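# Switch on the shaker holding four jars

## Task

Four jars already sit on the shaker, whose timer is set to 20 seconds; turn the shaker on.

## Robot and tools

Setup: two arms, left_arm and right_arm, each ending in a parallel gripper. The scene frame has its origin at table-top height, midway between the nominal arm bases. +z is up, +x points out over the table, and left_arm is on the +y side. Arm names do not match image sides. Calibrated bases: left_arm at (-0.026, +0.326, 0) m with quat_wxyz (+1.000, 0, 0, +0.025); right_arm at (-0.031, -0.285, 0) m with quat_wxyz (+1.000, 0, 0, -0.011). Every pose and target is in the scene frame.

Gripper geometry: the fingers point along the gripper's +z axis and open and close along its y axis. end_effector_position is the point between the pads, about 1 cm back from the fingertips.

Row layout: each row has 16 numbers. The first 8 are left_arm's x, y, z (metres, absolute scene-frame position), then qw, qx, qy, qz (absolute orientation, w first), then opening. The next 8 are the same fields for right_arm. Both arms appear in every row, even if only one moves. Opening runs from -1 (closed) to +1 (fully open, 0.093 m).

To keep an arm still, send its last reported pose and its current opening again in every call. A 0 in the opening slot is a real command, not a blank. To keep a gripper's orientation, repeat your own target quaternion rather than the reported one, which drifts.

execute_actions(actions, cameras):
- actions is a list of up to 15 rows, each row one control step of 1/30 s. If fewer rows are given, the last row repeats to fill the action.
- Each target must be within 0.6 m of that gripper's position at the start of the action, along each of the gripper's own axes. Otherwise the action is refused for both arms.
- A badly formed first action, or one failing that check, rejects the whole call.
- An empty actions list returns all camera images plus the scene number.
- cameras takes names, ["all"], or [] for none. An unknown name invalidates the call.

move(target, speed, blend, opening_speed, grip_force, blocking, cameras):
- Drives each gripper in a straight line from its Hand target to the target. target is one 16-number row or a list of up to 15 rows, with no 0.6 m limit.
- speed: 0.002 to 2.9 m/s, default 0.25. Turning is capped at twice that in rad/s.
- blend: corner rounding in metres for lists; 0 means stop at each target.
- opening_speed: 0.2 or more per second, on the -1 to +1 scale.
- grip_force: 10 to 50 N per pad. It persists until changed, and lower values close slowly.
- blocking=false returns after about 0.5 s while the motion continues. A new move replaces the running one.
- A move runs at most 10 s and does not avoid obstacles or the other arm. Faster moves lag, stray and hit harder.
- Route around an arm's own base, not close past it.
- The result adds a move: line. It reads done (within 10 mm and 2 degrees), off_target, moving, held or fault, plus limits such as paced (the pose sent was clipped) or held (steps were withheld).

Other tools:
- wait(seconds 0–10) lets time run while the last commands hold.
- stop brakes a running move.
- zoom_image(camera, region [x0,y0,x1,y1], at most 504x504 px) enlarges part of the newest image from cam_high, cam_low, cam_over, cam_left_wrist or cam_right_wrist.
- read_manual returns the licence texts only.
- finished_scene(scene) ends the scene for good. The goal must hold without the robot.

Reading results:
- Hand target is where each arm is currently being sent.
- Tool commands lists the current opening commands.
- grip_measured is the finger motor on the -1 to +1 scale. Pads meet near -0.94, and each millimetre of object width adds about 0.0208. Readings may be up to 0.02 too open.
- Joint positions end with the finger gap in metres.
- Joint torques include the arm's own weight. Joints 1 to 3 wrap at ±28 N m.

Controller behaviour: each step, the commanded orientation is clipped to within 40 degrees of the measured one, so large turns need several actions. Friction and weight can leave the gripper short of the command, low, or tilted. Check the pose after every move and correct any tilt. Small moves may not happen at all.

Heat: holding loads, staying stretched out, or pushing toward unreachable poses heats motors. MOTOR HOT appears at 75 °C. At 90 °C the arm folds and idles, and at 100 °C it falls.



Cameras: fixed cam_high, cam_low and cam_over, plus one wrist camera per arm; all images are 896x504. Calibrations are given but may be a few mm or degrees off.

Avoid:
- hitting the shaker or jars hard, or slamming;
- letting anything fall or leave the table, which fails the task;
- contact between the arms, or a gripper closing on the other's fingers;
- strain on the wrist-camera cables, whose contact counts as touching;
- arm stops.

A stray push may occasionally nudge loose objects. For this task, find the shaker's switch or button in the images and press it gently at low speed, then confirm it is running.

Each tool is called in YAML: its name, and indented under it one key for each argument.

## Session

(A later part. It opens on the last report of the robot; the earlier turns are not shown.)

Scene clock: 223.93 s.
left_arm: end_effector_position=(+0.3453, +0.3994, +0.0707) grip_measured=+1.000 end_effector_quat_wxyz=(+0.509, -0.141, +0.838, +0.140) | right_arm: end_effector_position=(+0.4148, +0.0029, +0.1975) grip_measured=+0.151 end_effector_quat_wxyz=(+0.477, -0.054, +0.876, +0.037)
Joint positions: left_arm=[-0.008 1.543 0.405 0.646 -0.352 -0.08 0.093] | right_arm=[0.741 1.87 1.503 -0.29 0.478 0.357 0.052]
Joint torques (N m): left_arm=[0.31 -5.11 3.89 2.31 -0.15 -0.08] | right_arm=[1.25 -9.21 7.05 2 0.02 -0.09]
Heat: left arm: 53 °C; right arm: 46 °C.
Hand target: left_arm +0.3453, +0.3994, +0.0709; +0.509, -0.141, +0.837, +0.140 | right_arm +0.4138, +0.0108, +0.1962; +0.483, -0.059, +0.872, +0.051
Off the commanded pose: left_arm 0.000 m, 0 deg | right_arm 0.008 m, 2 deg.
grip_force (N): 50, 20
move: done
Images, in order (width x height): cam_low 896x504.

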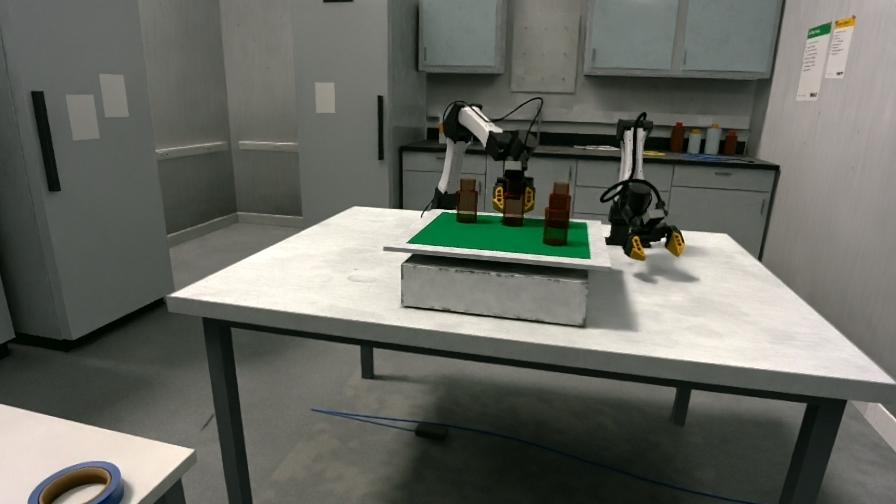

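move:
  target:
    - [0.3453,0.3994,0.0708,0.509,-0.141,0.837,0.14,1,0.414,0.009,0.197,0.4848,-0.0596,0.8746,0.0516,0.55]
    - [0.3453,0.3994,0.0708,0.509,-0.141,0.837,0.14,1,0.334,0.001,0.265,0.4848,-0.0596,0.8746,0.0516,0.55]
  speed: [0.05,0.08]
  opening_speed: 0.3
  cameras: ["cam_low","cam_over","cam_right_wrist"]

zoom_image:
  camera: "cam_low"
  region: [440, 160, 600, 260]

Scene clock: 237.77 s.
left_arm: end_effector_position=(+0.3453, +0.3994, +0.0707) grip_measured=+1.000 end_effector_quat_wxyz=(+0.509, -0.141, +0.838, +0.140) | right_arm: end_effector_position=(+0.3385, +0.0043, +0.2519) grip_measured=+0.548 end_effector_quat_wxyz=(+0.475, -0.068, +0.876, +0.046)
Joint positions: left_arm=[-0.008 1.543 0.405 0.646 -0.352 -0.08 0.093] | right_arm=[0.876 1.655 1.471 -0.512 0.554 0.433 0.071]
Joint torques (N m): left_arm=[0.25 -4.93 4.18 2.3 -0.08 -0.08] | right_arm=[1.02 -9.59 9.58 1.43 0.43 0.05]
Heat: left arm: 53 °C; right arm: 47 °C.
Hand target: left_arm +0.3453, +0.3994, +0.0709; +0.509, -0.141, +0.837, +0.140 | right_arm +0.3342, +0.0010, +0.2648; +0.483, -0.059, +0.872, +0.052
Off the commanded pose: left_arm 0.000 m, 0 deg | right_arm 0.014 m, 2 deg.
grip_force (N): 50, 20
move: off_target (right_arm)
camera_calibration:
cam_right_wrist: T_world_to_cam=[[0.217887, -0.97593, -0.00923861, -0.0658953], [-0.830824, -0.180507, -0.526449, 0.454404], [0.51211, 0.122382, -0.850156, 0.125402], [0, 0, 0, 1]] pos_world=[0.327668, 0.0023669, 0.345223]
Images, in order (width x height): cam_low 896x504, cam_over 896x504, cam_right_wrist 896x504.

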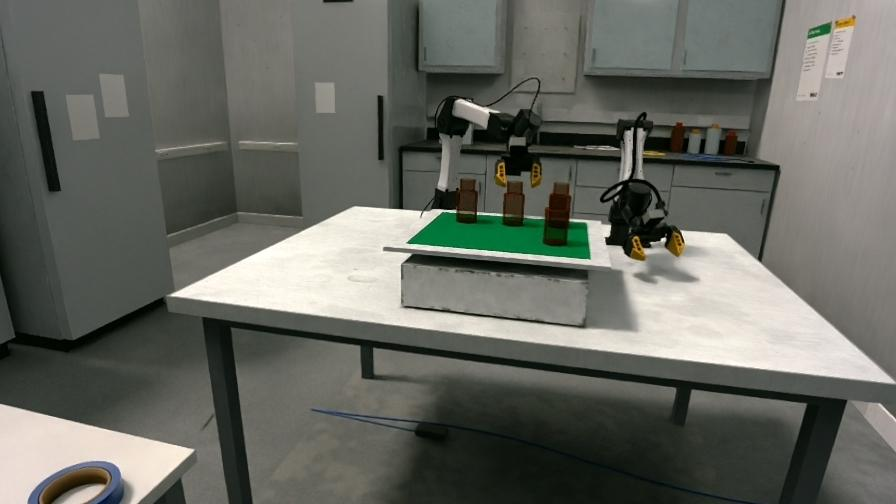

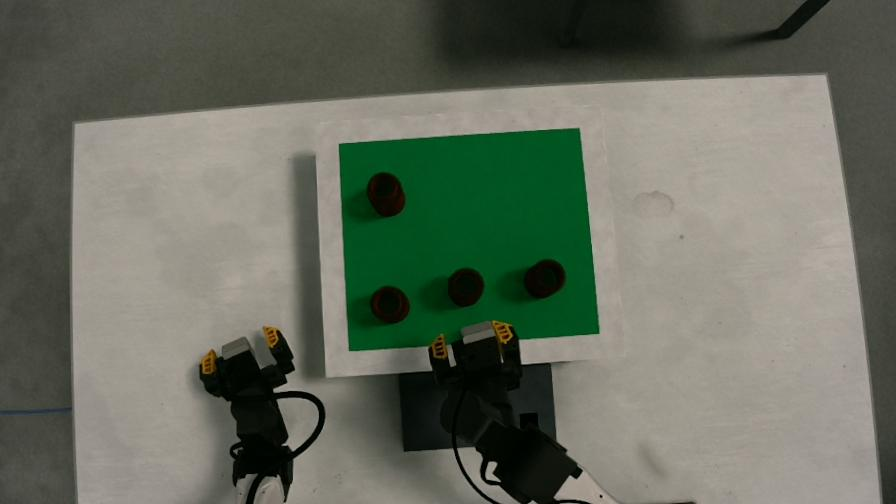

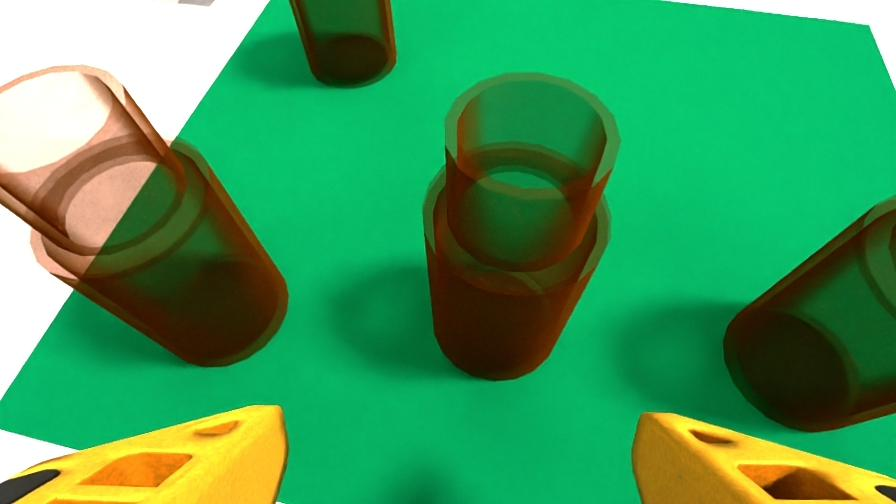

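Scaled by 3.150 from the camera's 896x504 image, which has a finer 1280x720 frame.

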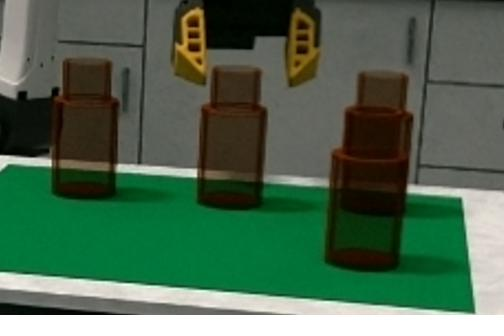

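move:
  target:
    - [0.3453,0.3994,0.0708,0.509,-0.141,0.837,0.14,1,0.27,-0.01,0.29,0.36,-0.19,0.90,0.07,-1]
    - [0.3453,0.3994,0.0708,0.509,-0.141,0.837,0.14,1,0.175,-0.02,0.2,0.2432,-0.3303,0.9077,0.0885,-1]
    - [0.3453,0.3994,0.0708,0.509,-0.141,0.837,0.14,1,0.175,-0.015,0.13,0.2432,-0.3303,0.9077,0.0885,-1]
    - [0.3453,0.3994,0.0708,0.509,-0.141,0.837,0.14,1,0.205,0.003,0.112,0.2432,-0.3303,0.9077,0.0885,-1]
    - [0.3453,0.3994,0.0708,0.509,-0.141,0.837,0.14,1,0.205,0.003,0.08,0.2432,-0.3303,0.9077,0.0885,-1]
  speed: [0.2,0.2,0.15,0.12,0.03]
  blend: [0.03,0.03,0.01,0,0]
  opening_speed: 1
  grip_force: 50
  cameras: ["cam_right_wrist","cam_high","cam_over"]

Scene clock: 251.43 s.
left_arm: end_effector_position=(+0.3453, +0.3994, +0.0707) grip_measured=+1.000 end_effector_quat_wxyz=(+0.509, -0.141, +0.838, +0.140) | right_arm: end_effector_position=(+0.2086, +0.0018, +0.0944) grip_measured=-0.972 end_effector_quat_wxyz=(+0.258, -0.322, +0.907, +0.086)
Joint positions: left_arm=[-0.008 1.543 0.405 0.646 -0.352 -0.08 0.093] | right_arm=[0.96 1.532 0.987 -0.492 0.142 0.217 0]
Joint torques (N m): left_arm=[0.31 -5.07 4.18 2.33 -0.11 -0.01] | right_arm=[0.34 -4.04 6.16 1.45 -0.2 -0.16]
Heat: left arm: 54 °C; right arm: 45 °C.
Hand target: left_arm +0.3453, +0.3994, +0.0709; +0.509, -0.141, +0.837, +0.140 | right_arm +0.2047, +0.0025, +0.0804; +0.243, -0.330, +0.908, +0.088
Off the commanded pose: left_arm 0.000 m, 0 deg | right_arm 0.015 m, 2 deg.
move: off_target (right_arm)
camera_calibration:
cam_right_wrist: T_world_to_cam=[[0.668439, -0.743729, -0.00749581, -0.136014], [-0.739898, -0.663901, -0.108562, 0.20566], [0.075764, 0.0781129, -0.994061, 0.163006], [0, 0, 0, 1]] pos_world=[0.230734, 0.0226477, 0.183345]
Images, in order (width x height): cam_high 896x504, cam_over 896x504, cam_right_wrist 896x504.

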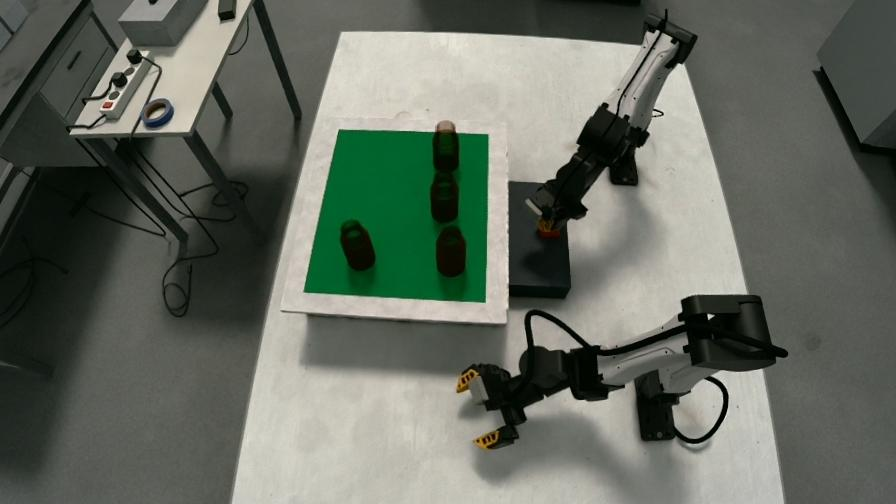

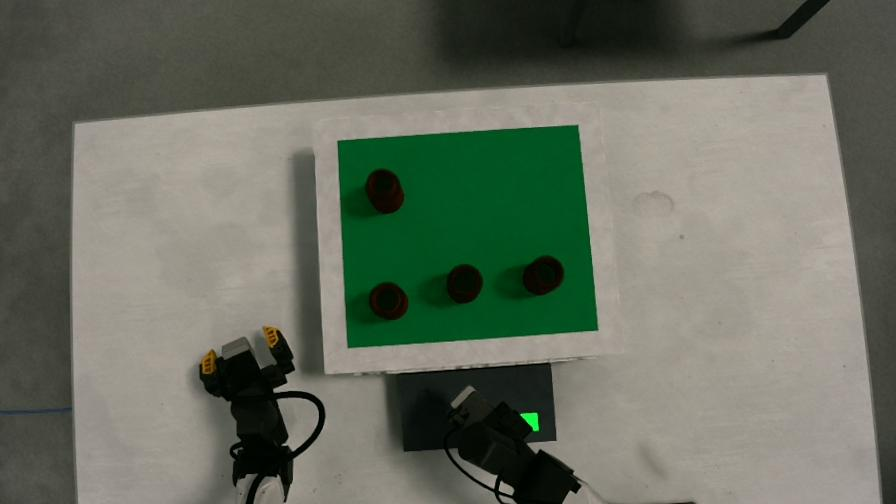

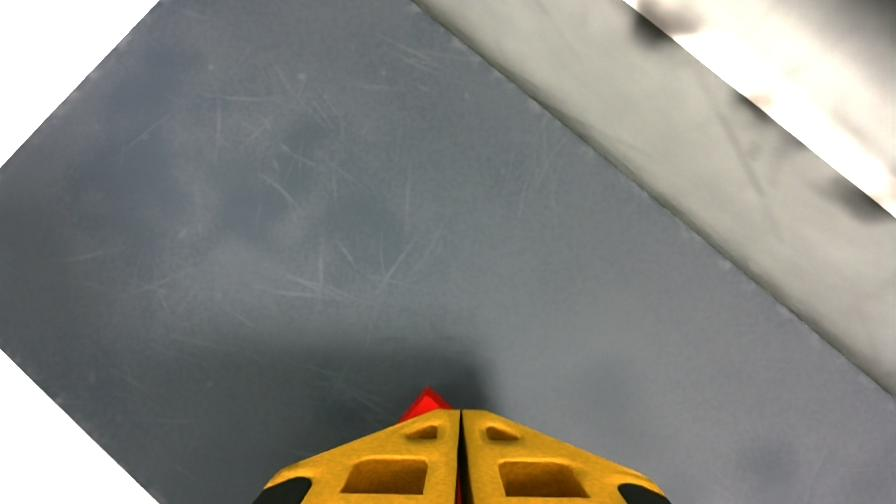

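On and running. Retreat and watch.

move:
  target:
    - [0.3453,0.3994,0.0708,0.509,-0.141,0.837,0.14,1,0.2,-0.01,0.15,0.2432,-0.3303,0.9077,0.0885,-1]
    - [0.3453,0.3994,0.0708,0.509,-0.141,0.837,0.14,1,0.17,-0.1,0.2,0.2432,-0.3303,0.9077,0.0885,-1]
  speed: [0.1,0.25]
  blend: [0.02,0]
  cameras: ["cam_over"]

wait:
  seconds: 10
  cameras: ["cam_over"]

wait:
  seconds: 5
  cameras: ["cam_over","cam_low"]

wait:
  seconds: 1.3
  cameras: ["cam_over"]

Scene clock: 262.60 s.
left_arm: end_effector_position=(+0.3452, +0.3994, +0.0706) grip_measured=+1.000 end_effector_quat_wxyz=(+0.509, -0.141, +0.838, +0.141) | right_arm: end_effector_position=(+0.1702, -0.0996, +0.1948) grip_measured=-0.972 end_effector_quat_wxyz=(+0.243, -0.328, +0.909, +0.084)
Joint positions: left_arm=[-0.008 1.543 0.405 0.646 -0.352 -0.08 0.093] | right_arm=[0.794 1.128 1.1 -1.025 0.046 0.067 0]
Joint torques (N m): left_arm=[0.08 -5.08 4 2.35 -0.1 -0.06] | right_arm=[-0.47 -2.99 10.1 1.11 -0.17 -0.19]
Heat: left arm: 54 °C; right arm: 45 °C.
Hand target: left_arm +0.3453, +0.3994, +0.0708; +0.509, -0.141, +0.837, +0.140 | right_arm +0.1700, -0.1000, +0.2000; +0.243, -0.330, +0.908, +0.088
Off the commanded pose: left_arm 0.000 m, 0 deg | right_arm 0.005 m, 1 deg.
move: done
Images, in order (width x height): cam_over 896x504.

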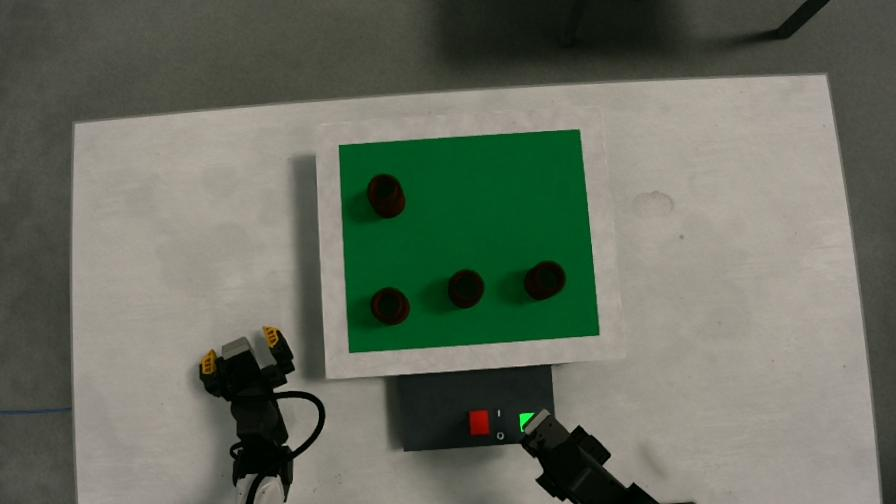

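Scene clock: 272.60 s.
left_arm: end_effector_position=(+0.3452, +0.3994, +0.0706) grip_measured=+1.000 end_effector_quat_wxyz=(+0.509, -0.141, +0.838, +0.141) | right_arm: end_effector_position=(+0.1702, -0.0996, +0.1948) grip_measured=-0.972 end_effector_quat_wxyz=(+0.243, -0.328, +0.909, +0.084)
Joint positions: left_arm=[-0.008 1.543 0.405 0.646 -0.352 -0.08 0.093] | right_arm=[0.794 1.128 1.1 -1.025 0.046 0.066 0]
Joint torques (N m): left_arm=[0.28 -4.93 3.96 2.32 -0.14 -0.04] | right_arm=[-0.47 -3.04 10 1.1 -0.17 -0.18]
Heat: left arm: 54 °C; right arm: 46 °C.
Hand target: left_arm +0.3453, +0.3994, +0.0708; +0.509, -0.141, +0.837, +0.140 | right_arm +0.1700, -0.1000, +0.2000; +0.243, -0.330, +0.908, +0.088
Tool commands: left_gripper/opening=+1.0 right_gripper/opening=-1.0
Off the commanded pose: left_arm 0.000 m, 0 deg | right_arm 0.005 m, 1 deg.
wait: 10.00 s; at rest by 0.17 s
Images, in order (width x height): cam_over 896x504.

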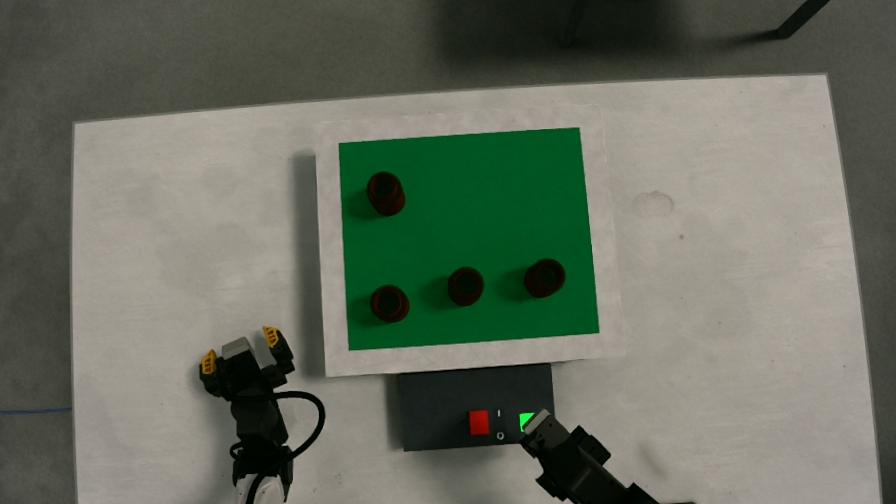

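Scene clock: 277.60 s.
left_arm: end_effector_position=(+0.3452, +0.3994, +0.0706) grip_measured=+1.000 end_effector_quat_wxyz=(+0.509, -0.141, +0.838, +0.141) | right_arm: end_effector_position=(+0.1702, -0.0996, +0.1948) grip_measured=-0.972 end_effector_quat_wxyz=(+0.243, -0.328, +0.909, +0.084)
Joint positions: left_arm=[-0.008 1.543 0.405 0.646 -0.352 -0.08 0.093] | right_arm=[0.794 1.128 1.1 -1.025 0.046 0.066 0]
Joint torques (N m): left_arm=[0.12 -4.93 3.96 2.32 -0.11 -0.07] | right_arm=[-0.46 -3 10 1.1 -0.18 -0.2]
Heat: left arm: 55 °C; right arm: 47 °C.
Hand target: left_arm +0.3453, +0.3994, +0.0708; +0.509, -0.141, +0.837, +0.140 | right_arm +0.1700, -0.1000, +0.2000; +0.243, -0.330, +0.908, +0.088
Tool commands: left_gripper/opening=+1.0 right_gripper/opening=-1.0
Off the commanded pose: left_arm 0.000 m, 0 deg | right_arm 0.005 m, 1 deg.
wait: 5.00 s; at rest by 0.17 s
Images, in order (width x height): cam_low 896x504, cam_over 896x504.

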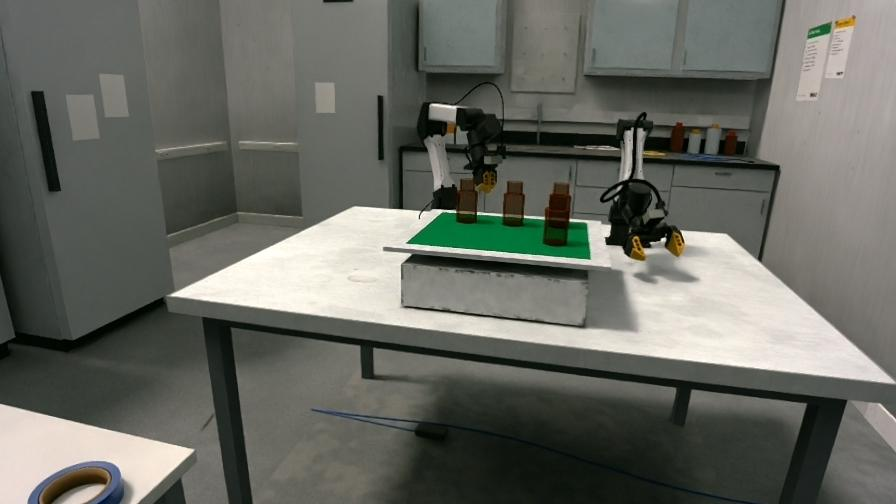

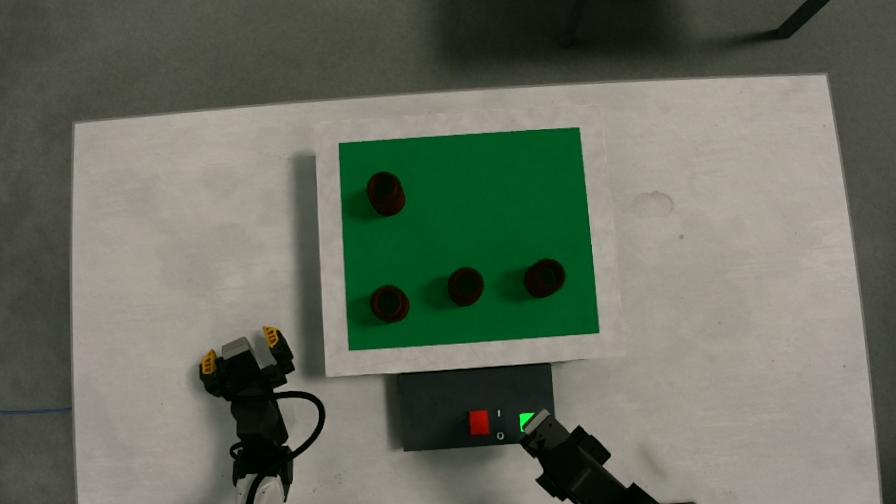

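Scene clock: 278.90 s.
left_arm: end_effector_position=(+0.3452, +0.3994, +0.0706) grip_measured=+1.000 end_effector_quat_wxyz=(+0.509, -0.141, +0.838, +0.141) | right_arm: end_effector_position=(+0.1702, -0.0996, +0.1948) grip_measured=-0.972 end_effector_quat_wxyz=(+0.243, -0.328, +0.909, +0.084)
Joint positions: left_arm=[-0.008 1.543 0.405 0.646 -0.352 -0.08 0.093] | right_arm=[0.794 1.128 1.1 -1.025 0.046 0.066 0]
Joint torques (N m): left_arm=[0.34 -5.14 4.15 2.31 -0.07 -0.06] | right_arm=[-0.5 -3.03 10.07 1.08 -0.16 -0.19]
Heat: left arm: 55 °C; right arm: 47 °C.
Hand target: left_arm +0.3453, +0.3994, +0.0708; +0.509, -0.141, +0.837, +0.140 | right_arm +0.1700, -0.1000, +0.2000; +0.243, -0.330, +0.908, +0.088
Tool commands: left_gripper/opening=+1.0 right_gripper/opening=-1.0
Off the commanded pose: left_arm 0.000 m, 0 deg | right_arm 0.005 m, 1 deg.
wait: 1.30 s; at rest by 0.17 s
Images, in order (width x height): cam_over 896x504.

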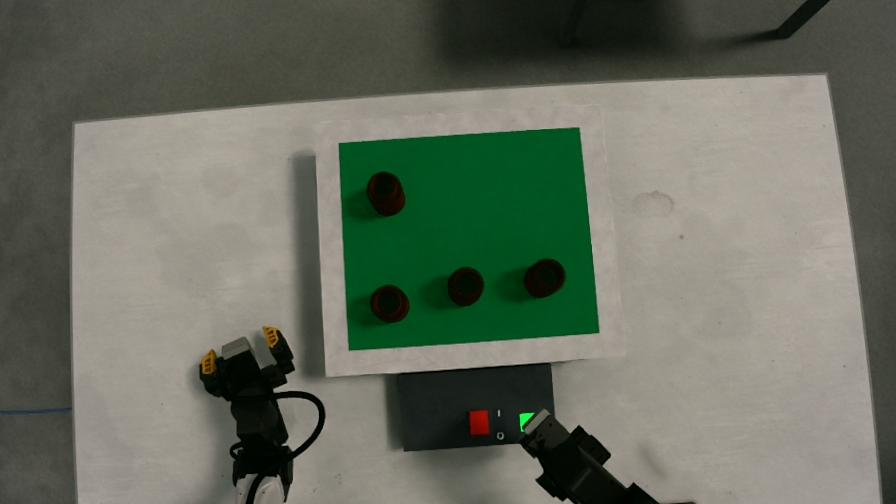

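Stopped, all four jars are upright on the mat.

finished_scene:
  scene: 2

The scene is finished: the task was done.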